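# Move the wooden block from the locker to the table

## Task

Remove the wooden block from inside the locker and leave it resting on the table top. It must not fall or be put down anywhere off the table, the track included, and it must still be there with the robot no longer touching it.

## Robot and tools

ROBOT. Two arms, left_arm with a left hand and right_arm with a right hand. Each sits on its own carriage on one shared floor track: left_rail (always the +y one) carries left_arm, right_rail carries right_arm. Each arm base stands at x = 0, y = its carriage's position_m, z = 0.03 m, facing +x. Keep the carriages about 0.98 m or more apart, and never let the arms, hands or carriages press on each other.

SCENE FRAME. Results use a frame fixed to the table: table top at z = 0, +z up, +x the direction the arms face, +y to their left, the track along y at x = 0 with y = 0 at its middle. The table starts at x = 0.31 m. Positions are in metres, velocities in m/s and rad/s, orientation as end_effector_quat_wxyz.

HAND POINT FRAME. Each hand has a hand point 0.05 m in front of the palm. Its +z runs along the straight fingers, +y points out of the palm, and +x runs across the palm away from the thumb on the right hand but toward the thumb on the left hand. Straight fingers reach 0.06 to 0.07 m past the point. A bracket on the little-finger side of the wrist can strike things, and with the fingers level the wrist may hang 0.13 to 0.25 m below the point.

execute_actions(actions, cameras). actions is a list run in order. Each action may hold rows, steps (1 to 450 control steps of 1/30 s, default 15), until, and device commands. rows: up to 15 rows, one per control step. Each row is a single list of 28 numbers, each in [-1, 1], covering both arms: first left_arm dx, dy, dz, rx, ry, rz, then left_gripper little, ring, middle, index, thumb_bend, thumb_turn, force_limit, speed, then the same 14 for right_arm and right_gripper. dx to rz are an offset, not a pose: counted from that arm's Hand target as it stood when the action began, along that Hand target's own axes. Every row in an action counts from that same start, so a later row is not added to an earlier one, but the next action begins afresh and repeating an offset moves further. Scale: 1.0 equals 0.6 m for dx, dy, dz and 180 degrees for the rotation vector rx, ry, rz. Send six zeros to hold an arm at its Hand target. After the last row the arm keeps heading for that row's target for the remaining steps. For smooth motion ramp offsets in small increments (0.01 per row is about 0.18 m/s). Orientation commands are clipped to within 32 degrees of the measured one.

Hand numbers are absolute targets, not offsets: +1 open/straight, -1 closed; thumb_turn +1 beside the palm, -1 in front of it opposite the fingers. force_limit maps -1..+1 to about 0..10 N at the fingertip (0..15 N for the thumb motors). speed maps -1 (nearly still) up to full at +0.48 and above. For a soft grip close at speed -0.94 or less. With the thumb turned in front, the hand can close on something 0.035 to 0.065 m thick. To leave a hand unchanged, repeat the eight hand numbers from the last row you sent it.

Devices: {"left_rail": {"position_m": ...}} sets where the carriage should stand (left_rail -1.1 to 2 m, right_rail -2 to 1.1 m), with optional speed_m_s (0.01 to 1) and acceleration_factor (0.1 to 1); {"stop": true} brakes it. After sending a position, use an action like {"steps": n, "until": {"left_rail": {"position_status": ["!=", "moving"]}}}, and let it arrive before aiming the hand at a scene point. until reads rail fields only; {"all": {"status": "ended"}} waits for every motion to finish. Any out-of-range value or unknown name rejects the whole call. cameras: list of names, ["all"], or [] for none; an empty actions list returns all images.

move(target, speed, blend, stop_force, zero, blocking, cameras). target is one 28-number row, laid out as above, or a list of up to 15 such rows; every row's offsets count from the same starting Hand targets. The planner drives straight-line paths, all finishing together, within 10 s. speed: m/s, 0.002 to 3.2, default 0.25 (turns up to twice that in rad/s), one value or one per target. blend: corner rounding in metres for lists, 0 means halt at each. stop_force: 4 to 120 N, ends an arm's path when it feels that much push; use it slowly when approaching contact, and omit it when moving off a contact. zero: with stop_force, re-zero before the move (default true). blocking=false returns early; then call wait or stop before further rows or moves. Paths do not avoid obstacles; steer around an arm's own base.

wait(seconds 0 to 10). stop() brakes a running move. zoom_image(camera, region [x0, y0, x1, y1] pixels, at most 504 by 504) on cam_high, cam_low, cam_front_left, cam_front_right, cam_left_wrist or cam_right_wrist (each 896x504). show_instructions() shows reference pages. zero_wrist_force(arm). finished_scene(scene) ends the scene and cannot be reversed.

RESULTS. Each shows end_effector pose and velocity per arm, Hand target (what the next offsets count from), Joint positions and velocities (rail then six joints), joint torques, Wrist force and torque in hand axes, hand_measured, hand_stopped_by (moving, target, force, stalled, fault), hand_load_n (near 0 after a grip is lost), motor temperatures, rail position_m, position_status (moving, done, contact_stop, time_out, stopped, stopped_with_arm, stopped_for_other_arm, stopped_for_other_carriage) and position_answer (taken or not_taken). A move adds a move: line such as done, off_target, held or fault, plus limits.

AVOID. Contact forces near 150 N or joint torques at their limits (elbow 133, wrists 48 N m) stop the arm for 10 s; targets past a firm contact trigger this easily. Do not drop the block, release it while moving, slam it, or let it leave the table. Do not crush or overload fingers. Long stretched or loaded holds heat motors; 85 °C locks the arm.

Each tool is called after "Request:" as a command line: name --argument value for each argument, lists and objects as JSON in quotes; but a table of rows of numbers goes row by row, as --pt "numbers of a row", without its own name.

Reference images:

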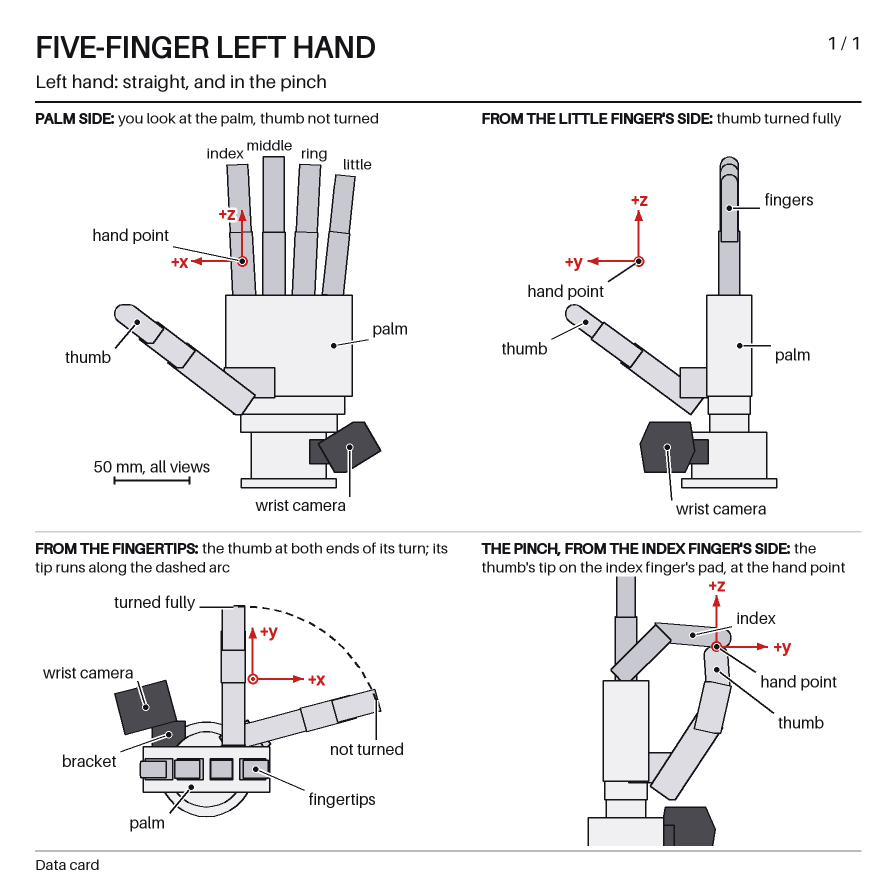

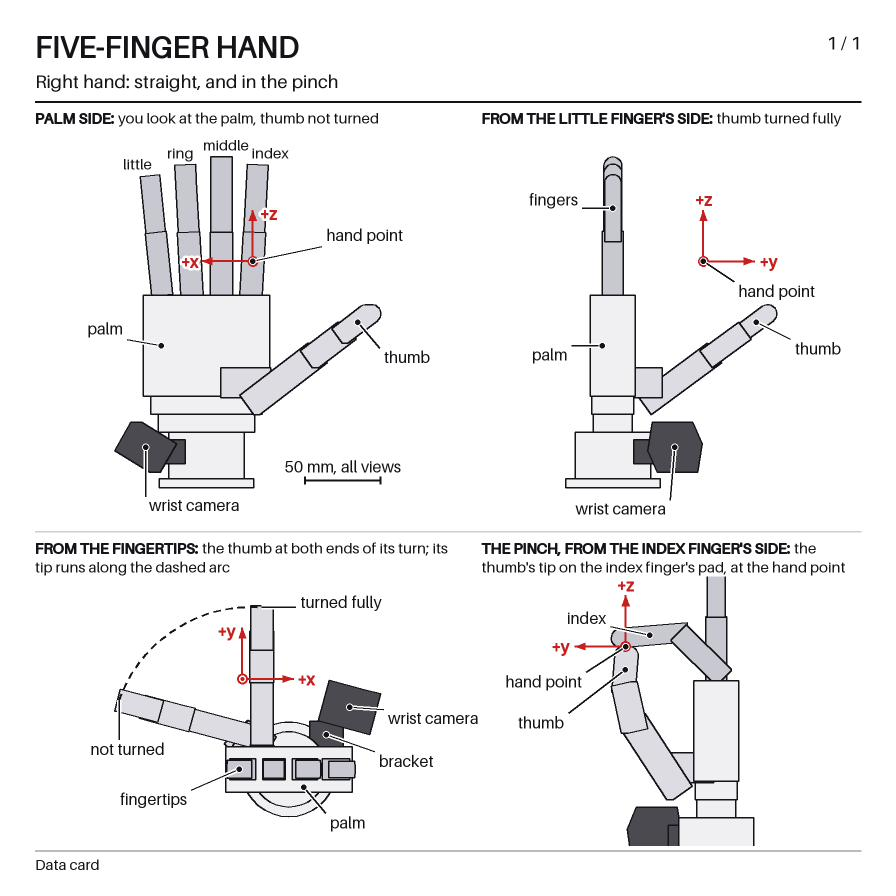

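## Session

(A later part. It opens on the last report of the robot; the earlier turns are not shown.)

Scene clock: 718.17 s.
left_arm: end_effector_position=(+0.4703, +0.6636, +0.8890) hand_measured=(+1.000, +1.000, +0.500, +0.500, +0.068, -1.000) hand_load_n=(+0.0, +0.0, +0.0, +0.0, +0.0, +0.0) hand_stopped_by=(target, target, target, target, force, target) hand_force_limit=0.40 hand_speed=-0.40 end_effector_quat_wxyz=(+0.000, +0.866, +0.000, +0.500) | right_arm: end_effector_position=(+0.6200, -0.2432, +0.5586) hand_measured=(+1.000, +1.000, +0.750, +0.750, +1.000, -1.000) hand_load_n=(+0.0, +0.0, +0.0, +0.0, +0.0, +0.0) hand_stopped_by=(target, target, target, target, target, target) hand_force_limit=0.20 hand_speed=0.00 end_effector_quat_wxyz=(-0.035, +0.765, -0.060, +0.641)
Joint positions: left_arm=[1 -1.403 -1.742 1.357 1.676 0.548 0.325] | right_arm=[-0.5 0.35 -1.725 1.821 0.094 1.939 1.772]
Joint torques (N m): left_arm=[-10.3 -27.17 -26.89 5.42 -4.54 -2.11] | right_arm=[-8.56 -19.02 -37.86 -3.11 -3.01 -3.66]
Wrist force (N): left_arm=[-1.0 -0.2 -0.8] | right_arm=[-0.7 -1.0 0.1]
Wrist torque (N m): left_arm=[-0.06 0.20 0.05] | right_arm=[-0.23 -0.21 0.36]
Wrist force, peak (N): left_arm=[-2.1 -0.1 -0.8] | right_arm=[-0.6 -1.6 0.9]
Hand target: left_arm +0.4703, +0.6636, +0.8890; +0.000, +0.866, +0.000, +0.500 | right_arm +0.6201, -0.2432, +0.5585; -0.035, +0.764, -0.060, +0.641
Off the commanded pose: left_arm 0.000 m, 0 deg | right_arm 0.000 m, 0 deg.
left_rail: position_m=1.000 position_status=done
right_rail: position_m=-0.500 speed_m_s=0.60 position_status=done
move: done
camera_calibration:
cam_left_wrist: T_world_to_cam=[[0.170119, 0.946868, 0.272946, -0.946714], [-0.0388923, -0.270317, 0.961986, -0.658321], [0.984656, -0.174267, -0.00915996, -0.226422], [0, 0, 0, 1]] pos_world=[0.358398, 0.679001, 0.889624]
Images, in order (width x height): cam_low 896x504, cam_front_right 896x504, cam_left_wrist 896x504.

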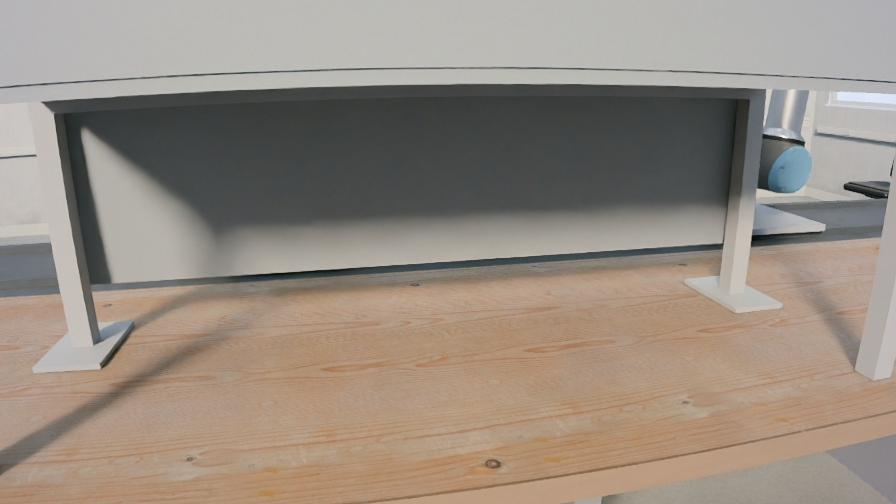

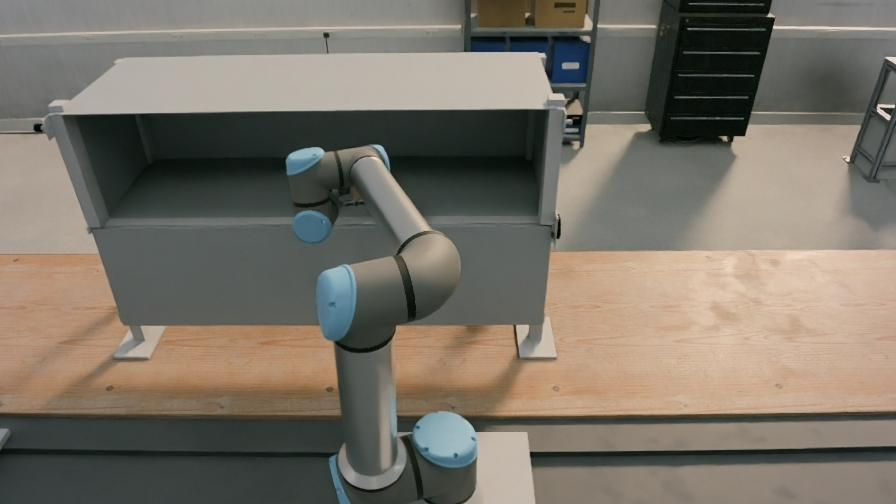

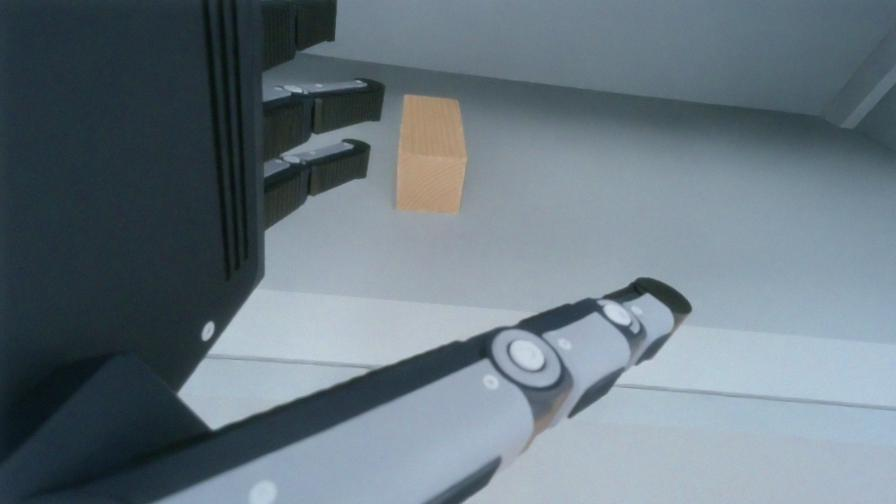

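Request:
move --target '[0,0,0,0,0,0,1,1,0.5,0.5,-0.02,-1,0.4,-0.4,-0.0828,0.0162,0.0827,0.0617,-0.0083,-0.0111,1,1,0.9,0.9,1,-1,0.2,0]' --speed 0.15 --cameras '["cam_left_wrist"]'

Scene clock: 753.40 s.
left_arm: end_effector_position=(+0.4703, +0.6636, +0.8890) hand_measured=(+1.000, +1.000, +0.500, +0.500, +0.068, -1.000) hand_load_n=(+0.0, +0.0, +0.0, +0.0, +0.0, +0.0) hand_stopped_by=(target, target, target, target, force, target) hand_force_limit=0.40 hand_speed=-0.40 end_effector_quat_wxyz=(+0.000, +0.866, +0.000, +0.500) | right_arm: end_effector_position=(+0.6599, -0.2473, +0.5001) hand_measured=(+1.000, +1.000, +0.900, +0.900, +1.000, -1.000) hand_load_n=(+0.0, +0.0, +0.0, +0.0, +0.0, +0.5) hand_stopped_by=(target, target, target, target, target, target) hand_force_limit=0.20 hand_speed=0.00 end_effector_quat_wxyz=(-0.098, +0.767, +0.016, +0.634)
Joint positions: left_arm=[1 -1.403 -1.742 1.357 1.676 0.548 0.325] | right_arm=[-0.5 0.211 -1.727 1.925 -0.022 1.607 1.71]
Joint torques (N m): left_arm=[-9.43 -23.58 -26.67 5.43 -4.57 -1.95] | right_arm=[-12.72 -19.29 -38.1 -3.39 -2.92 -3.54]
Wrist force (N): left_arm=[-1.4 -0.1 -1.1] | right_arm=[-1.0 -0.7 0.5]
Wrist torque (N m): left_arm=[-0.03 0.26 0.02] | right_arm=[-0.20 -0.14 0.35]
Wrist force, peak (N): left_arm=[-2.0 -0.2 -1.1] | right_arm=[-1.2 -1.2 0.4]
Hand target: left_arm +0.4703, +0.6636, +0.8890; +0.000, +0.866, +0.000, +0.500 | right_arm +0.6600, -0.2473, +0.5001; -0.098, +0.767, +0.016, +0.634
Off the commanded pose: left_arm 0.000 m, 0 deg | right_arm 0.000 m, 0 deg.
left_rail: position_m=1.000 position_status=done
right_rail: position_m=-0.500 speed_m_s=0.60 position_status=done
move: done
camera_calibration:
cam_left_wrist: T_world_to_cam=[[0.170119, 0.946868, 0.272946, -0.946714], [-0.0388923, -0.270317, 0.961986, -0.658321], [0.984656, -0.174267, -0.00915996, -0.226422], [0, 0, 0, 1]] pos_world=[0.358398, 0.679001, 0.889624]
Images, in order (width x height): cam_left_wrist 896x504.

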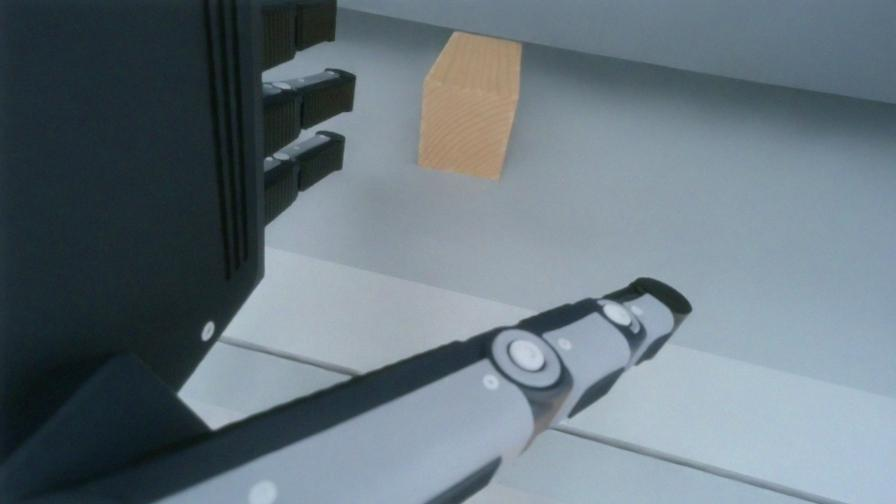

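Request:
move --target '[0,0,0,0,0,0,1,1,0.5,0.5,-0.02,-1,0.4,-0.4,0.0422,0.029,0.2398,0,0,0,1,1,0.9,0.9,1,-1,0.2,0]' --speed 0.06 --stop_force 10 --cameras '["cam_left_wrist","cam_front_left"]'

Scene clock: 773.43 s.
left_arm: end_effector_position=(+0.4703, +0.6636, +0.8890) hand_measured=(+1.000, +1.000, +0.500, +0.500, +0.068, -1.000) hand_load_n=(+0.0, +0.0, +0.0, +0.0, -0.5, +0.0) hand_stopped_by=(target, target, target, target, force, target) hand_force_limit=0.40 hand_speed=-0.40 end_effector_quat_wxyz=(+0.000, +0.866, +0.000, +0.500) | right_arm: end_effector_position=(+0.8070, -0.2423, +0.4972) hand_measured=(+1.000, +1.000, +0.900, +0.900, +1.000, -1.000) hand_load_n=(+0.0, +0.0, +0.0, +0.0, +0.0, +0.5) hand_stopped_by=(target, target, target, target, target, target) hand_force_limit=0.20 hand_speed=0.00 end_effector_quat_wxyz=(-0.098, +0.767, +0.016, +0.634)
Joint positions: left_arm=[1 -1.403 -1.742 1.357 1.676 0.548 0.325] | right_arm=[-0.5 0.166 -1.498 1.713 -0.037 1.563 1.702]
Joint torques (N m): left_arm=[-8.64 -16.17 -27.4 5.38 -4.36 -1.81] | right_arm=[-10.41 -38.81 -54.72 1.14 -2.89 -3.65]
Wrist force (N): left_arm=[-1.2 0.0 -0.9] | right_arm=[-0.9 -1.0 0.0]
Wrist torque (N m): left_arm=[-0.03 0.22 0.03] | right_arm=[-0.22 -0.18 0.34]
Wrist force, peak (N): left_arm=[-1.7 -0.2 -1.6] | right_arm=[-1.4 -1.0 0.4]
Hand target: left_arm +0.4703, +0.6636, +0.8890; +0.000, +0.866, +0.000, +0.500 | right_arm +0.8070, -0.2423, +0.4972; -0.098, +0.767, +0.016, +0.634
Off the commanded pose: left_arm 0.000 m, 0 deg | right_arm 0.000 m, 0 deg.
left_rail: position_m=1.000 position_status=done
right_rail: position_m=-0.500 speed_m_s=0.60 position_status=done
move: done
camera_calibration:
cam_left_wrist: T_world_to_cam=[[0.170119, 0.946868, 0.272946, -0.946714], [-0.0388923, -0.270317, 0.961986, -0.658321], [0.984656, -0.174267, -0.00915996, -0.226422], [0, 0, 0, 1]] pos_world=[0.358398, 0.679001, 0.889624]
Images, in order (width x height): cam_front_left 896x504, cam_left_wrist 896x504.

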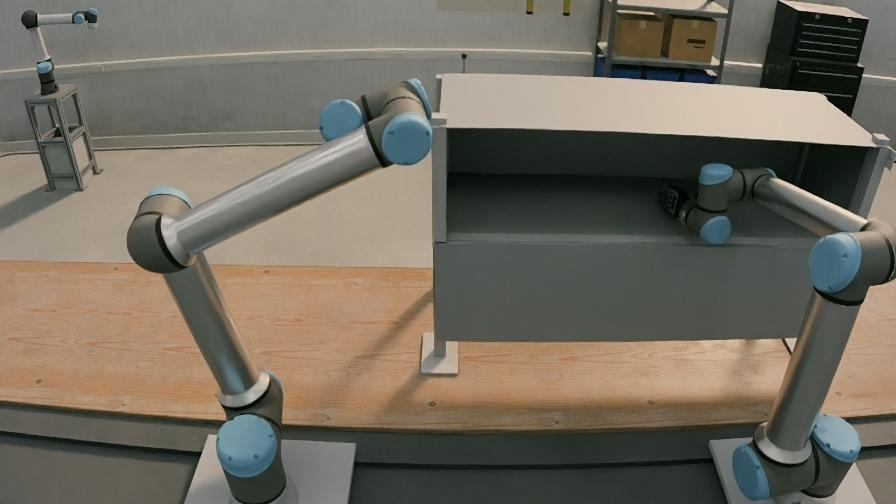

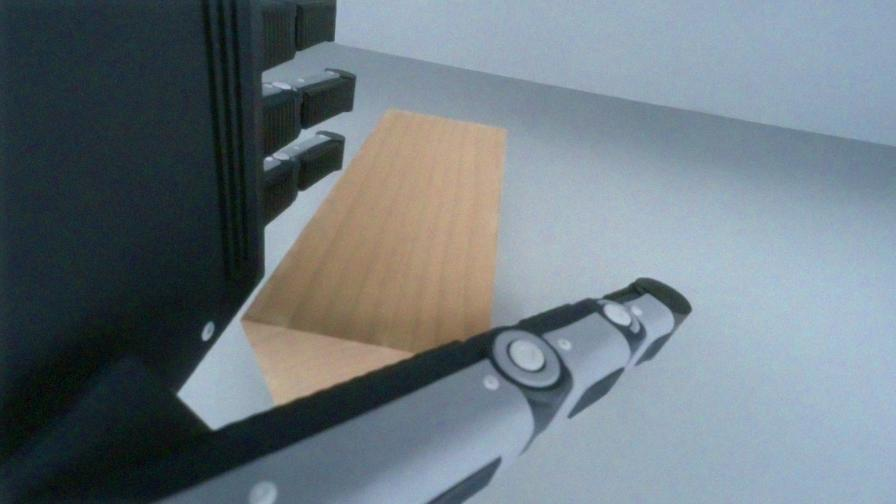

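Request:
move --target '[0,0,0,0,0,0,1,1,0.5,0.5,-0.02,-1,0.4,-0.4,-0.0098,0.0013,0.0018,0,0,0,1,1,0.9,0.9,1,-1,0.2,0]' --speed 0.02 --stop_force 6

Request:
execute_actions --actions '[{"rows":[[0,0,0,0,0,0,1,1,0.5,0.5,-0.02,-1,0.4,-0.4,0,0,0,0,0,0,1,1,-0.2,-0.2,0,-1,0,-0.85]],"steps":120}]' --cameras '["cam_left_wrist"]'

Scene clock: 780.80 s.
left_arm: end_effector_position=(+0.4703, +0.6636, +0.8890) hand_measured=(+1.000, +1.000, +0.500, +0.500, +0.068, -1.000) hand_load_n=(+0.0, +0.0, +0.0, +0.0, +0.0, +0.0) hand_stopped_by=(target, target, target, target, force, target) hand_force_limit=0.40 hand_speed=-0.40 end_effector_quat_wxyz=(+0.000, +0.866, +0.000, +0.500) | right_arm: end_effector_position=(+0.8070, -0.2423, +0.4911) hand_measured=(+1.000, +1.000, +0.900, +0.900, +1.000, -1.000) hand_load_n=(+0.0, +0.0, +0.0, +0.0, +0.0, +0.0) hand_stopped_by=(target, target, target, target, target, target) hand_force_limit=0.20 hand_speed=0.00 end_effector_quat_wxyz=(-0.098, +0.767, +0.016, +0.634)
Joint positions: left_arm=[1 -1.403 -1.742 1.357 1.676 0.548 0.325] | right_arm=[-0.5 0.166 -1.496 1.721 -0.048 1.563 1.702]
Joint torques (N m): left_arm=[-9.56 -13.58 -26.91 5.13 -4.55 -1.89] | right_arm=[-4.29 -38.68 -37.47 -3.09 -1.68 -3.45]
Wrist force (N): left_arm=[-1.6 0.0 -0.8] | right_arm=[-0.6 -0.7 0.1]
Wrist torque (N m): left_arm=[-0.04 0.29 0.00] | right_arm=[-0.21 -0.19 0.33]
Wrist force, peak (N): left_arm=[-1.8 -0.4 -1.2] | right_arm=[-1.1 -1.1 0.2]
Hand target: left_arm +0.4703, +0.6636, +0.8890; +0.000, +0.866, +0.000, +0.500 | right_arm +0.8070, -0.2423, +0.4911; -0.098, +0.767, +0.016, +0.634
Off the commanded pose: left_arm 0.000 m, 0 deg | right_arm 0.000 m, 0 deg.
left_rail: position_m=1.000 position_status=done
right_rail: position_m=-0.500 speed_m_s=0.60 position_status=done
move: done

Scene clock: 785.00 s.
left_arm: end_effector_position=(+0.4703, +0.6636, +0.8890) hand_measured=(+1.000, +1.000, +0.500, +0.500, +0.068, -1.000) hand_load_n=(+0.0, +0.0, +0.0, +0.0, +0.0, +0.0) hand_stopped_by=(target, target, target, target, force, target) hand_force_limit=0.40 hand_speed=-0.40 end_effector_quat_wxyz=(+0.000, +0.866, +0.000, +0.500) | right_arm: end_effector_position=(+0.8070, -0.2423, +0.4911) hand_measured=(+1.000, +1.000, +0.166, +0.124, +0.612, -1.000) hand_load_n=(+0.0, -0.5, +4.5, +8.0, +10.0, -0.5) hand_stopped_by=(target, target, force, force, force, target) hand_force_limit=0.00 hand_speed=-0.85 end_effector_quat_wxyz=(-0.098, +0.767, +0.016, +0.634)
Joint positions: left_arm=[1 -1.403 -1.742 1.357 1.676 0.548 0.325] | right_arm=[-0.5 0.166 -1.496 1.721 -0.048 1.563 1.702]
Joint torques (N m): left_arm=[-7.56 -8.86 -26.81 5.41 -4.57 -1.76] | right_arm=[6.19 -41.27 -39.61 -1.74 1.11 -2.45]
Wrist force (N): left_arm=[-0.8 0.2 -1.0] | right_arm=[-1.0 -0.6 0.4]
Wrist torque (N m): left_arm=[0.00 0.17 0.05] | right_arm=[-0.18 -0.17 0.36]
Wrist force, peak (N): left_arm=[-2.0 0.5 -0.9] | right_arm=[-1.1 -1.3 0.7]
Hand target: left_arm +0.4703, +0.6636, +0.8890; +0.000, +0.866, +0.000, +0.500 | right_arm +0.8070, -0.2423, +0.4911; -0.098, +0.767, +0.016, +0.634
Off the commanded pose: left_arm 0.000 m, 0 deg | right_arm 0.000 m, 0 deg.
left_rail: position_m=1.000 position_status=done
right_rail: position_m=-0.500 speed_m_s=0.60 position_status=done
camera_calibration:
cam_left_wrist: T_world_to_cam=[[0.170119, 0.946868, 0.272946, -0.946714], [-0.0388923, -0.270317, 0.961986, -0.658321], [0.984656, -0.174267, -0.00915996, -0.226422], [0, 0, 0, 1]] pos_world=[0.358398, 0.679001, 0.889624]
Images, in order (width x height): cam_left_wrist 896x504.

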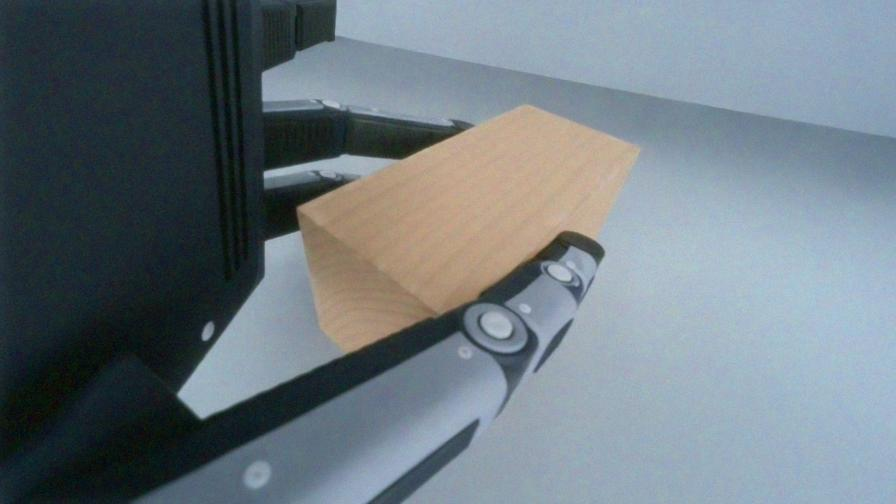

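Request:
execute_actions --actions '[{"rows":[[0,0,0,0,0,0,1,1,0.5,0.5,-0.02,-1,0.4,-0.4,0,0,0,0,0,0,1,1,-0.3,-0.3,-0.1,-1,0.5,-0.9]],"steps":60}]'

Request:
move --target '[0,0,0,0,0,0,1,1,0.5,0.5,-0.02,-1,0.4,-0.4,0.049,-0.0065,-0.009,0,0,0,1,1,-0.3,-0.3,-0.1,-1,0.5,-0.9]' --speed 0.03 --cameras '["cam_left_wrist"]'

Scene clock: 791.50 s.
left_arm: end_effector_position=(+0.4703, +0.6636, +0.8890) hand_measured=(+1.000, +1.000, +0.500, +0.500, +0.068, -1.000) hand_load_n=(+0.0, +0.0, +0.0, +0.0, +0.0, +0.0) hand_stopped_by=(target, target, target, target, force, target) hand_force_limit=0.40 hand_speed=-0.40 end_effector_quat_wxyz=(+0.000, +0.866, +0.000, +0.500) | right_arm: end_effector_position=(+0.8070, -0.2423, +0.4911) hand_measured=(+1.000, +1.000, +0.158, +0.124, +0.612, -1.000) hand_load_n=(+0.0, +0.0, +9.0, +7.0, +11.0, +0.5) hand_stopped_by=(target, target, force, force, force, target) hand_force_limit=0.50 hand_speed=-0.90 end_effector_quat_wxyz=(-0.098, +0.767, +0.016, +0.634)
Joint positions: left_arm=[1 -1.403 -1.742 1.357 1.676 0.548 0.325] | right_arm=[-0.5 0.166 -1.496 1.721 -0.048 1.563 1.702]
Joint torques (N m): left_arm=[-7.71 -8.28 -26.93 5.35 -4.52 -1.64] | right_arm=[7.8 -43.39 -42.21 -0.71 1.18 -1.92]
Wrist force (N): left_arm=[-1.6 0.3 -0.8] | right_arm=[-0.8 -1.1 0.8]
Wrist torque (N m): left_arm=[0.02 0.29 0.00] | right_arm=[-0.19 -0.16 0.36]
Wrist force, peak (N): left_arm=[-1.8 0.1 -1.4] | right_arm=[-1.3 -1.3 0.7]
Hand target: left_arm +0.4703, +0.6636, +0.8890; +0.000, +0.866, +0.000, +0.500 | right_arm +0.8070, -0.2423, +0.4911; -0.098, +0.767, +0.016, +0.634
Off the commanded pose: left_arm 0.000 m, 0 deg | right_arm 0.000 m, 0 deg.
left_rail: position_m=1.000 position_status=done
right_rail: position_m=-0.500 speed_m_s=0.60 position_status=done

Scene clock: 792.93 s.
left_arm: end_effector_position=(+0.4703, +0.6636, +0.8890) hand_measured=(+1.000, +1.000, +0.500, +0.500, +0.068, -1.000) hand_load_n=(+0.0, +0.0, +0.0, +0.0, +0.0, +0.0) hand_stopped_by=(target, target, target, target, force, target) hand_force_limit=0.40 hand_speed=-0.40 end_effector_quat_wxyz=(+0.000, +0.866, +0.000, +0.500) | right_arm: end_effector_position=(+0.8069, -0.2423, +0.5211) hand_measured=(+1.000, +1.000, +0.158, +0.124, +0.610, -1.000) hand_load_n=(+0.0, +0.0, +0.0, +0.0, +0.0, +0.5) hand_stopped_by=(target, target, force, force, force, target) hand_force_limit=0.50 hand_speed=-0.90 end_effector_quat_wxyz=(-0.098, +0.767, +0.016, +0.634)
Joint positions: left_arm=[1 -1.403 -1.742 1.357 1.676 0.548 0.325] | right_arm=[-0.5 0.166 -1.506 1.678 0.005 1.563 1.702]
Joint torques (N m): left_arm=[-8.03 -7.85 -26.95 5.19 -4.46 -1.51] | right_arm=[-9.29 -57.64 -55.91 0.8 -2.45 -3.07]
Wrist force (N): left_arm=[-1.6 -0.3 -0.8] | right_arm=[-0.8 -0.8 0.5]
Wrist torque (N m): left_arm=[-0.09 0.29 0.02] | right_arm=[-0.17 -0.18 0.36]
Wrist force, peak (N): left_arm=[-2.0 -0.1 -1.4] | right_arm=[-2.4 -0.9 0.4]
Hand target: left_arm +0.4703, +0.6636, +0.8890; +0.000, +0.866, +0.000, +0.500 | right_arm +0.8069, -0.2423, +0.5213; -0.098, +0.767, +0.016, +0.634
Off the commanded pose: left_arm 0.000 m, 0 deg | right_arm 0.000 m, 0 deg.
left_rail: position_m=1.000 position_status=done
right_rail: position_m=-0.500 speed_m_s=0.60 position_status=done
move: done
camera_calibration:
cam_left_wrist: T_world_to_cam=[[0.170119, 0.946868, 0.272946, -0.946714], [-0.0388923, -0.270317, 0.961986, -0.658321], [0.984656, -0.174267, -0.00915996, -0.226422], [0, 0, 0, 1]] pos_world=[0.358398, 0.679001, 0.889624]
Images, in order (width x height): cam_left_wrist 896x504.

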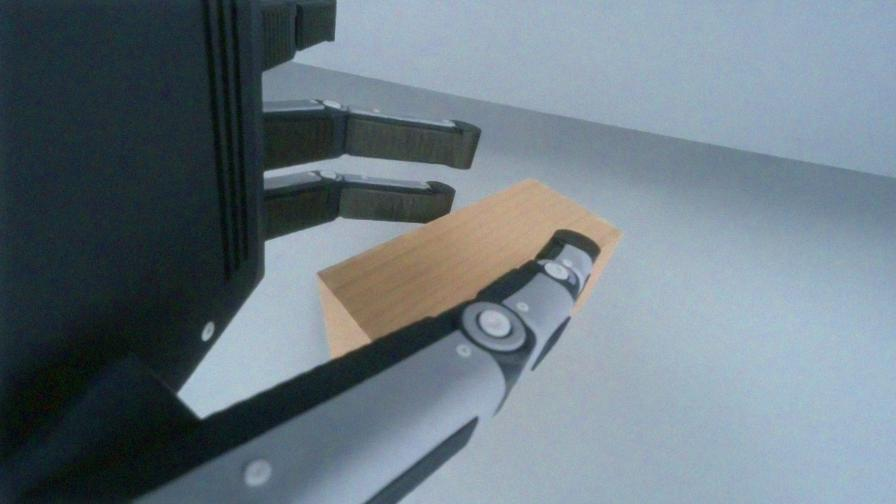

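Request:
move --pt "0 0 0 0 0 0 1 1 0.5 0.5 -0.02 -1 0.4 -0.4 0 0 0 0 0 0 1 1 0.8 0.8 1 -1 0.5 0" --pt "0 0 0 0 0 0 1 1 0.5 0.5 -0.02 -1 0.4 -0.4 0 0 0.0233 0 0 0 1 1 0.8 0.8 1 -1 0.5 0" --pt "0 0 0 0 0 0 1 1 0.5 0.5 -0.02 -1 0.4 -0.4 -0.0517 0.0069 0.0327 0 0 0 1 1 0.8 0.8 1 -1 0.5 0" --speed '[0.05,0.05,0.04]' --cameras '["cam_left_wrist"]'

Scene clock: 822.83 s.
left_arm: end_effector_position=(+0.4703, +0.6636, +0.8890) hand_measured=(+1.000, +1.000, +0.500, +0.500, +0.068, -1.000) hand_load_n=(+0.0, +0.0, +0.0, +0.0, +0.0, +0.0) hand_stopped_by=(target, target, target, target, force, target) hand_force_limit=0.40 hand_speed=-0.40 end_effector_quat_wxyz=(+0.000, +0.866, +0.000, +0.500) | right_arm: end_effector_position=(+0.8205, -0.2399, +0.4872) hand_measured=(+1.000, +1.000, +0.800, +0.800, +1.000, -1.000) hand_load_n=(+0.0, +0.0, +0.0, +0.0, +0.0, +0.0) hand_stopped_by=(target, target, target, target, target, target) hand_force_limit=0.50 hand_speed=0.00 end_effector_quat_wxyz=(-0.098, +0.767, +0.016, +0.634)
Joint positions: left_arm=[1 -1.403 -1.742 1.357 1.676 0.548 0.325] | right_arm=[-0.5 0.166 -1.472 1.702 -0.053 1.563 1.702]
Joint torques (N m): left_arm=[-8.3 -6.99 -27.02 5.34 -4.44 -1.46] | right_arm=[13.81 -39.86 -38.96 -3.68 1.88 2.06]
Wrist force (N): left_arm=[-1.5 0.1 -1.0] | right_arm=[-1.0 -1.0 0.5]
Wrist torque (N m): left_arm=[0.00 0.26 0.01] | right_arm=[-0.21 -0.17 0.33]
Wrist force, peak (N): left_arm=[-1.7 0.1 -1.5] | right_arm=[-1.4 -1.0 0.7]
Hand target: left_arm +0.4703, +0.6636, +0.8890; +0.000, +0.866, +0.000, +0.500 | right_arm +0.8205, -0.2399, +0.4870; -0.098, +0.767, +0.016, +0.634
Off the commanded pose: left_arm 0.000 m, 0 deg | right_arm 0.000 m, 0 deg.
left_rail: position_m=1.000 position_status=done
right_rail: position_m=-0.500 speed_m_s=0.60 position_status=done
move: done
camera_calibration:
cam_left_wrist: T_world_to_cam=[[0.170119, 0.946868, 0.272946, -0.946714], [-0.0388923, -0.270317, 0.961986, -0.658321], [0.984656, -0.174267, -0.00915996, -0.226422], [0, 0, 0, 1]] pos_world=[0.358398, 0.679001, 0.889624]
Images, in order (width x height): cam_left_wrist 896x504.

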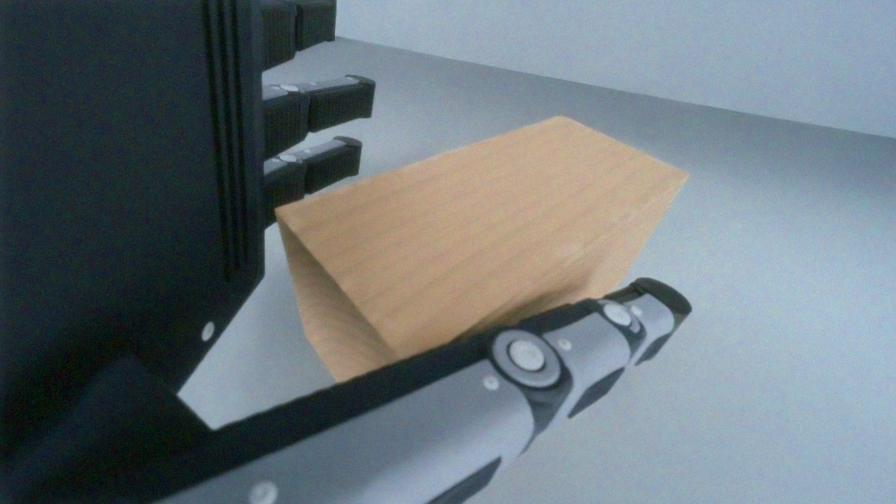

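Request:
move --target '[0,0,0,0,0,0,1,1,0.5,0.5,-0.02,-1,0.4,-0.4,-0.0015,-0.0072,-0.0027,0.0271,-0.0036,-0.0049,1,1,0.8,0.8,1,-1,0.5,0]' --speed 0.04

Request:
execute_actions --actions '[{"rows":[[0,0,0,0,0,0,1,1,0.5,0.5,-0.02,-1,0.4,-0.4,0,0,0,0,0,0,1,1,-0.6,-0.6,1,-1,0.2,-0.8]],"steps":100}]' --cameras '["cam_left_wrist"]'

Scene clock: 838.83 s.
left_arm: end_effector_position=(+0.4703, +0.6636, +0.8890) hand_measured=(+1.000, +1.000, +0.500, +0.500, +0.068, -1.000) hand_load_n=(+0.0, +0.0, +0.0, +0.0, +0.0, +0.0) hand_stopped_by=(target, target, target, target, force, target) hand_force_limit=0.40 hand_speed=-0.40 end_effector_quat_wxyz=(+0.000, +0.866, +0.000, +0.500) | right_arm: end_effector_position=(+0.8181, -0.2359, +0.4870) hand_measured=(+1.000, +1.000, +0.800, +0.800, +1.000, -1.000) hand_load_n=(+0.0, +0.0, +0.0, +0.0, +0.0, +0.0) hand_stopped_by=(target, target, target, target, target, target) hand_force_limit=0.50 hand_speed=0.00 end_effector_quat_wxyz=(-0.126, +0.765, +0.049, +0.629)
Joint positions: left_arm=[1 -1.403 -1.742 1.357 1.676 0.548 0.325] | right_arm=[-0.5 0.136 -1.489 1.721 -0.054 1.447 1.681]
Joint torques (N m): left_arm=[-7.44 -7.41 -27.04 5.33 -4.51 -1.37] | right_arm=[-7.92 -60.06 -37.77 1.26 -3.39 -3.31]
Wrist force (N): left_arm=[-1.3 -0.2 -1.0] | right_arm=[-0.9 -0.7 0.5]
Wrist torque (N m): left_arm=[-0.05 0.24 0.03] | right_arm=[-0.17 -0.18 0.34]
Wrist force, peak (N): left_arm=[-1.8 0.1 -1.4] | right_arm=[-1.0 -1.3 0.8]
Hand target: left_arm +0.4703, +0.6636, +0.8890; +0.000, +0.866, +0.000, +0.500 | right_arm +0.8181, -0.2359, +0.4870; -0.126, +0.765, +0.049, +0.629
Off the commanded pose: left_arm 0.000 m, 0 deg | right_arm 0.000 m, 0 deg.
left_rail: position_m=1.000 position_status=done
right_rail: position_m=-0.500 speed_m_s=0.60 position_status=done
move: done

Scene clock: 842.37 s.
left_arm: end_effector_position=(+0.4703, +0.6636, +0.8890) hand_measured=(+1.000, +1.000, +0.500, +0.500, +0.068, -1.000) hand_load_n=(+0.0, +0.0, +0.0, +0.0, +0.0, +0.0) hand_stopped_by=(target, target, target, target, force, target) hand_force_limit=0.40 hand_speed=-0.40 end_effector_quat_wxyz=(+0.000, +0.866, +0.000, +0.500) | right_arm: end_effector_position=(+0.8181, -0.2359, +0.4870) hand_measured=(+1.000, +1.000, -0.160, -0.196, +1.000, -1.000) hand_load_n=(+0.0, +0.0, +2.0, +8.0, +1.5, -2.5) hand_stopped_by=(target, target, force, force, target, target) hand_force_limit=0.20 hand_speed=-0.80 end_effector_quat_wxyz=(-0.126, +0.765, +0.049, +0.629)
Joint positions: left_arm=[1 -1.403 -1.742 1.357 1.676 0.548 0.325] | right_arm=[-0.5 0.135 -1.489 1.721 -0.054 1.447 1.681]
Joint torques (N m): left_arm=[-7.8 -7.7 -27.47 5.33 -4.47 -1.33] | right_arm=[-9.58 -56.33 -38.52 1.11 -2.38 -3.5]
Wrist force (N): left_arm=[-1.5 -0.3 -1.1] | right_arm=[-0.1 -1.0 0.3]
Wrist torque (N m): left_arm=[-0.05 0.26 0.02] | right_arm=[-0.18 -0.18 0.35]
Wrist force, peak (N): left_arm=[-1.9 0.0 -1.4] | right_arm=[-1.3 -1.1 1.0]
Hand target: left_arm +0.4703, +0.6636, +0.8890; +0.000, +0.866, +0.000, +0.500 | right_arm +0.8181, -0.2359, +0.4870; -0.126, +0.765, +0.049, +0.629
Off the commanded pose: left_arm 0.000 m, 0 deg | right_arm 0.000 m, 0 deg.
left_rail: position_m=1.000 position_status=done
right_rail: position_m=-0.500 speed_m_s=0.60 position_status=done
camera_calibration:
cam_left_wrist: T_world_to_cam=[[0.170119, 0.946868, 0.272946, -0.946714], [-0.0388923, -0.270317, 0.961986, -0.658321], [0.984656, -0.174267, -0.00915996, -0.226422], [0, 0, 0, 1]] pos_world=[0.358398, 0.679001, 0.889624]
Images, in order (width x height): cam_left_wrist 896x504.

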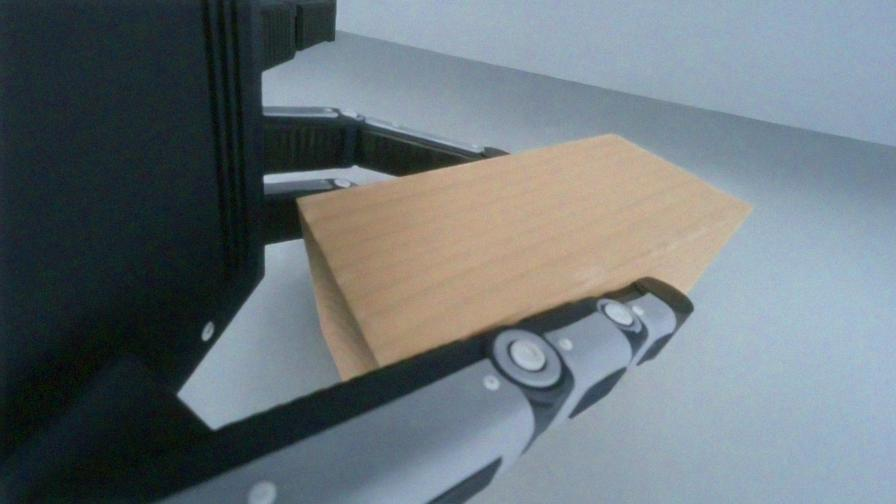

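Request:
execute_actions --actions '[{"rows":[[0,0,0,0,0,0,1,1,0.5,0.5,-0.02,-1,0.4,-0.4,0,0,0,0,0,0,1,1,-0.8,-0.8,1,-1,0.6,-0.85]],"steps":50}]'

Request:
move --target '[0,0,0,0,0,0,1,1,0.5,0.5,-0.02,-1,0.4,-0.4,0.0244,-0.0033,-0.0044,0,0,0,1,1,-0.8,-0.8,1,-1,0.6,-0.85]' --speed 0.02 --cameras '["cam_left_wrist"]'

Scene clock: 849.47 s.
left_arm: end_effector_position=(+0.4703, +0.6636, +0.8890) hand_measured=(+1.000, +1.000, +0.500, +0.500, +0.068, -1.000) hand_load_n=(+0.0, +0.0, +0.0, +0.0, +0.0, +0.0) hand_stopped_by=(target, target, target, target, force, target) hand_force_limit=0.40 hand_speed=-0.40 end_effector_quat_wxyz=(+0.000, +0.866, +0.000, +0.500) | right_arm: end_effector_position=(+0.8181, -0.2359, +0.4870) hand_measured=(+1.000, +1.000, -0.170, -0.196, +1.000, -1.000) hand_load_n=(+0.0, +0.0, +9.5, +7.5, +1.5, -2.0) hand_stopped_by=(target, target, force, force, target, target) hand_force_limit=0.60 hand_speed=-0.85 end_effector_quat_wxyz=(-0.126, +0.765, +0.049, +0.629)
Joint positions: left_arm=[1 -1.403 -1.742 1.357 1.676 0.548 0.325] | right_arm=[-0.5 0.135 -1.489 1.721 -0.054 1.447 1.681]
Joint torques (N m): left_arm=[-7.2 -7.36 -26.98 5.17 -4.38 -1.32] | right_arm=[-9 -48.08 -39.72 0.76 -1.5 -2.77]
Wrist force (N): left_arm=[-1.7 0.3 -0.8] | right_arm=[-1.0 -1.1 0.4]
Wrist torque (N m): left_arm=[0.01 0.29 -0.01] | right_arm=[-0.23 -0.17 0.35]
Wrist force, peak (N): left_arm=[-2.1 -0.1 -1.2] | right_arm=[-1.4 -1.1 0.9]
Hand target: left_arm +0.4703, +0.6636, +0.8890; +0.000, +0.866, +0.000, +0.500 | right_arm +0.8181, -0.2359, +0.4870; -0.126, +0.765, +0.049, +0.629
Off the commanded pose: left_arm 0.000 m, 0 deg | right_arm 0.000 m, 0 deg.
left_rail: position_m=1.000 position_status=done
right_rail: position_m=-0.500 speed_m_s=0.60 position_status=done

Scene clock: 850.57 s.
left_arm: end_effector_position=(+0.4703, +0.6636, +0.8890) hand_measured=(+1.000, +1.000, +0.500, +0.500, +0.068, -1.000) hand_load_n=(+0.0, +0.0, +0.0, +0.0, +0.0, +0.0) hand_stopped_by=(target, target, target, target, force, target) hand_force_limit=0.40 hand_speed=-0.40 end_effector_quat_wxyz=(+0.000, +0.866, +0.000, +0.500) | right_arm: end_effector_position=(+0.8181, -0.2359, +0.5018) hand_measured=(+1.000, +1.000, -0.170, -0.196, +1.000, -1.000) hand_load_n=(+0.0, +0.0, +9.5, +7.5, +1.5, -2.0) hand_stopped_by=(target, target, force, force, target, target) hand_force_limit=0.60 hand_speed=-0.85 end_effector_quat_wxyz=(-0.126, +0.765, +0.049, +0.629)
Joint positions: left_arm=[1 -1.403 -1.742 1.357 1.676 0.548 0.325] | right_arm=[-0.5 0.135 -1.494 1.7 -0.028 1.447 1.681]
Joint torques (N m): left_arm=[-6.36 -7.53 -26.91 5.4 -4.45 -1.24] | right_arm=[5.2 -61.57 -57.7 0.47 1.25 -1.94]
Wrist force (N): left_arm=[-1.6 0.2 -0.9] | right_arm=[-2.0 -0.3 0.6]
Wrist torque (N m): left_arm=[-0.01 0.29 0.01] | right_arm=[-0.11 -0.16 0.39]
Wrist force, peak (N): left_arm=[-1.7 -0.2 -1.4] | right_arm=[-2.1 -0.7 1.0]
Hand target: left_arm +0.4703, +0.6636, +0.8890; +0.000, +0.866, +0.000, +0.500 | right_arm +0.8181, -0.2359, +0.5020; -0.126, +0.765, +0.049, +0.629
Off the commanded pose: left_arm 0.000 m, 0 deg | right_arm 0.000 m, 0 deg.
left_rail: position_m=1.000 position_status=done
right_rail: position_m=-0.500 speed_m_s=0.60 position_status=done
move: done
camera_calibration:
cam_left_wrist: T_world_to_cam=[[0.170119, 0.946868, 0.272946, -0.946714], [-0.0388923, -0.270317, 0.961986, -0.658321], [0.984656, -0.174267, -0.00915996, -0.226422], [0, 0, 0, 1]] pos_world=[0.358398, 0.679001, 0.889624]
Images, in order (width x height): cam_left_wrist 896x504.

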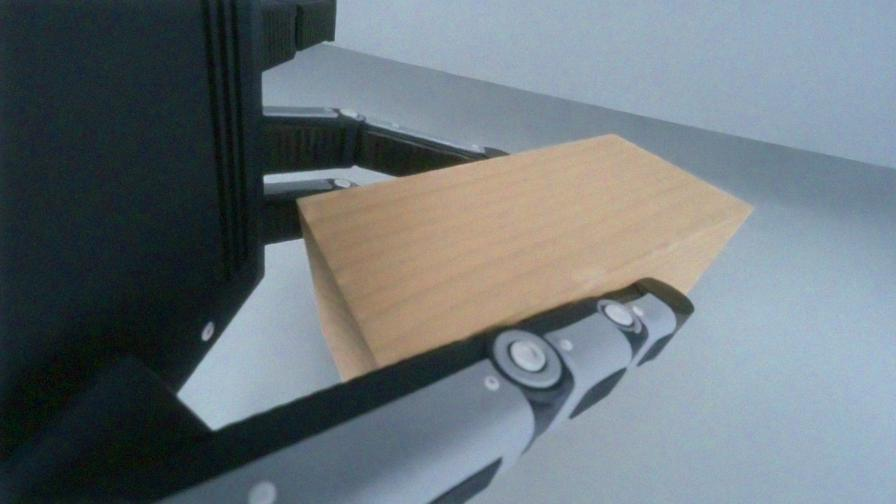

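Request:
move --pt "0 0 0 0 0 0 1 1 0.5 0.5 -0.02 -1 0.4 -0.4 0.1105 -0.0149 -0.0199 0 0 0 1 1 -0.8 -0.8 1 -1 0.6 -0.85" --pt "0 0 0 0 0 0 1 1 0.5 0.5 -0.02 -1 0.4 -0.4 0.0375 -0.1608 -0.5955 0 0 0 1 1 -0.8 -0.8 1 -1 0.6 -0.85" --speed '[0.08,0.15]' --blend '[0.03,0]' --cameras '["cam_left_wrist","cam_front_right"]'

Scene clock: 864.20 s.
left_arm: end_effector_position=(+0.4703, +0.6636, +0.8890) hand_measured=(+1.000, +1.000, +0.500, +0.500, +0.068, -1.000) hand_load_n=(+0.0, +0.0, +0.0, +0.0, +0.0, +0.0) hand_stopped_by=(target, target, target, target, force, target) hand_force_limit=0.40 hand_speed=-0.40 end_effector_quat_wxyz=(+0.000, +0.866, +0.000, +0.500) | right_arm: end_effector_position=(+0.4606, -0.2357, +0.5994) hand_measured=(+1.000, +1.000, -0.170, -0.196, +1.000, -1.000) hand_load_n=(+0.0, +0.0, +9.5, +7.5, +2.0, -1.5) hand_stopped_by=(target, target, force, force, target, target) hand_force_limit=0.60 hand_speed=-0.85 end_effector_quat_wxyz=(-0.126, +0.765, +0.049, +0.629)
Joint positions: left_arm=[1 -1.403 -1.742 1.357 1.676 0.548 0.325] | right_arm=[-0.5 0.329 -2.044 1.963 0.258 1.637 1.715]
Joint torques (N m): left_arm=[-5.84 -7.76 -26.99 5.33 -4.57 -1.08] | right_arm=[12.85 -15.02 -39.38 0.89 2.55 3.26]
Wrist force (N): left_arm=[-1.5 -0.4 -0.8] | right_arm=[-2.0 -0.4 0.8]
Wrist torque (N m): left_arm=[-0.10 0.27 0.03] | right_arm=[-0.18 -0.18 0.20]
Wrist force, peak (N): left_arm=[-1.9 -0.3 -1.5] | right_arm=[-2.7 -0.4 1.0]
Hand target: left_arm +0.4703, +0.6636, +0.8890; +0.000, +0.866, +0.000, +0.500 | right_arm +0.4604, -0.2357, +0.5994; -0.126, +0.765, +0.049, +0.629
Off the commanded pose: left_arm 0.000 m, 0 deg | right_arm 0.000 m, 0 deg.
left_rail: position_m=1.000 position_status=done
right_rail: position_m=-0.500 speed_m_s=0.60 position_status=done
move: done
camera_calibration:
cam_left_wrist: T_world_to_cam=[[0.170119, 0.946868, 0.272946, -0.946714], [-0.0388923, -0.270317, 0.961986, -0.658321], [0.984656, -0.174267, -0.00915996, -0.226422], [0, 0, 0, 1]] pos_world=[0.358398, 0.679001, 0.889624]
Images, in order (width x height): cam_front_right 896x504, cam_left_wrist 896x504.

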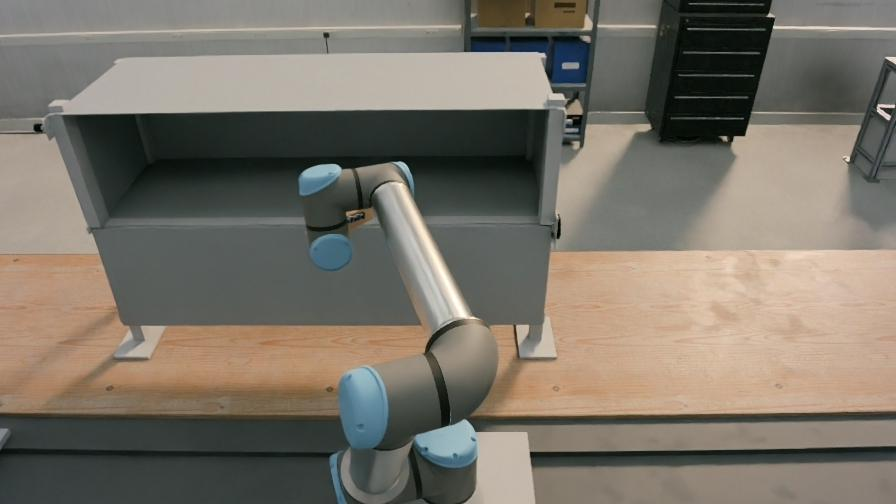

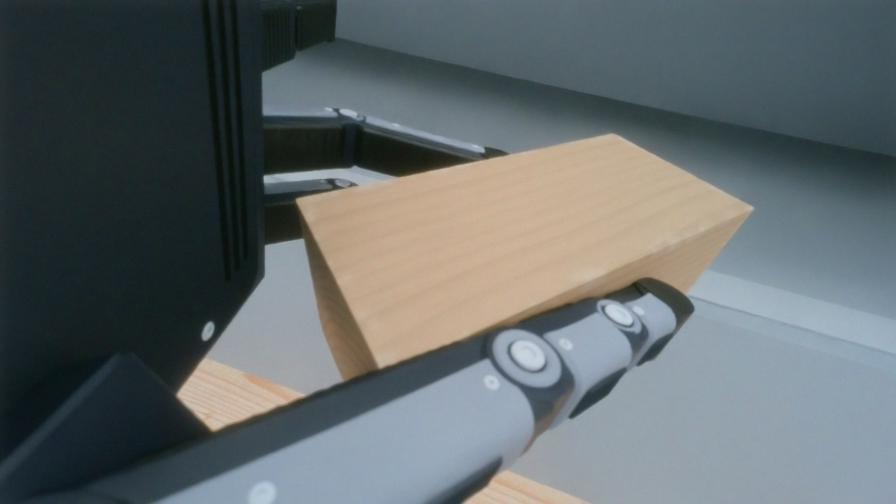

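Request:
execute_actions --actions '[{"right_rail":{"position_m":-1.3,"speed_m_s":0.5,"acceleration_factor":0.4},"steps":200,"until":{"right_rail":{"position_status":["!=","moving"]}}}]' --cameras '["cam_left_wrist","cam_high"]'

Scene clock: 869.30 s.
left_arm: end_effector_position=(+0.4703, +0.6636, +0.8890) hand_measured=(+1.000, +1.000, +0.500, +0.500, +0.068, -1.000) hand_load_n=(+0.0, +0.0, +0.0, +0.0, +0.0, +0.0) hand_stopped_by=(target, target, target, target, force, target) hand_force_limit=0.40 hand_speed=-0.40 end_effector_quat_wxyz=(+0.000, +0.866, +0.000, +0.500) | right_arm: end_effector_position=(+0.4603, -1.0357, +0.5994) hand_measured=(+1.000, +1.000, -0.170, -0.196, +1.000, -1.000) hand_load_n=(+0.0, +0.0, +9.5, +7.5, +2.0, -2.0) hand_stopped_by=(target, target, force, force, target, target) hand_force_limit=0.60 hand_speed=-0.85 end_effector_quat_wxyz=(-0.126, +0.765, +0.049, +0.629)
Joint positions: left_arm=[1 -1.403 -1.742 1.357 1.676 0.548 0.325] | right_arm=[-1.3 0.329 -2.044 1.963 0.259 1.637 1.715]
Joint torques (N m): left_arm=[-5.51 -7.6 -27.05 5.12 -4.69 -1] | right_arm=[7.78 -10.82 -48.95 -1.02 0.44 3.18]
Wrist force (N): left_arm=[-1.2 -0.4 -1.4] | right_arm=[-2.2 -0.7 0.9]
Wrist torque (N m): left_arm=[-0.06 0.21 0.04] | right_arm=[-0.24 -0.16 0.18]
Wrist force, peak (N): left_arm=[-1.9 0.2 -1.5] | right_arm=[-2.6 -1.3 1.4]
Hand target: left_arm +0.4703, +0.6636, +0.8890; +0.000, +0.866, +0.000, +0.500 | right_arm +0.4604, -1.0357, +0.5994; -0.126, +0.765, +0.049, +0.629
Off the commanded pose: left_arm 0.000 m, 0 deg | right_arm 0.000 m, 0 deg.
left_rail: position_m=1.000 position_status=done
right_rail: position_m=-1.300 speed_m_s=0.50 position_status=done
camera_calibration:
cam_left_wrist: T_world_to_cam=[[0.170119, 0.946868, 0.272946, -0.946714], [-0.0388923, -0.270317, 0.961986, -0.658321], [0.984656, -0.174267, -0.00915996, -0.226422], [0, 0, 0, 1]] pos_world=[0.358398, 0.679001, 0.889624]
Images, in order (width x height): cam_high 896x504, cam_left_wrist 896x504.

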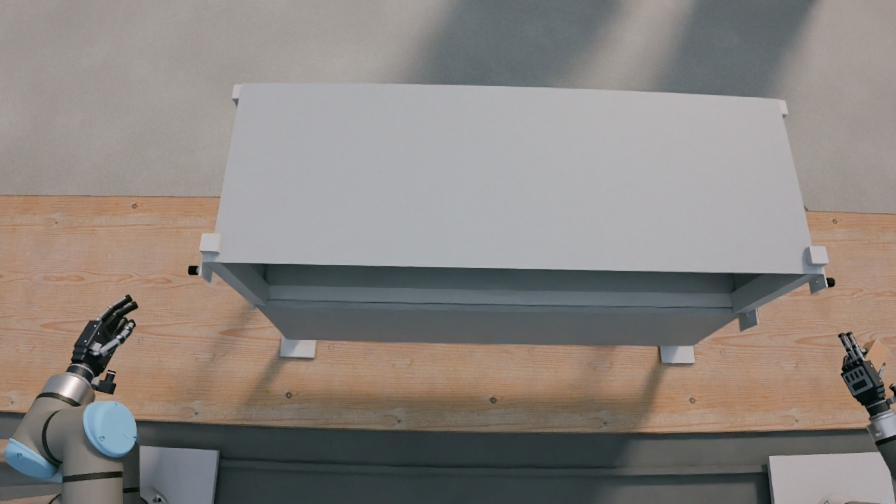

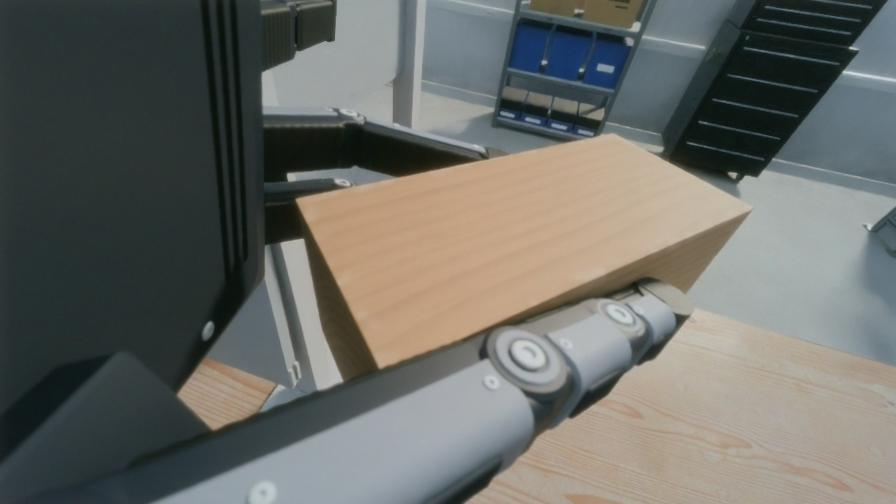

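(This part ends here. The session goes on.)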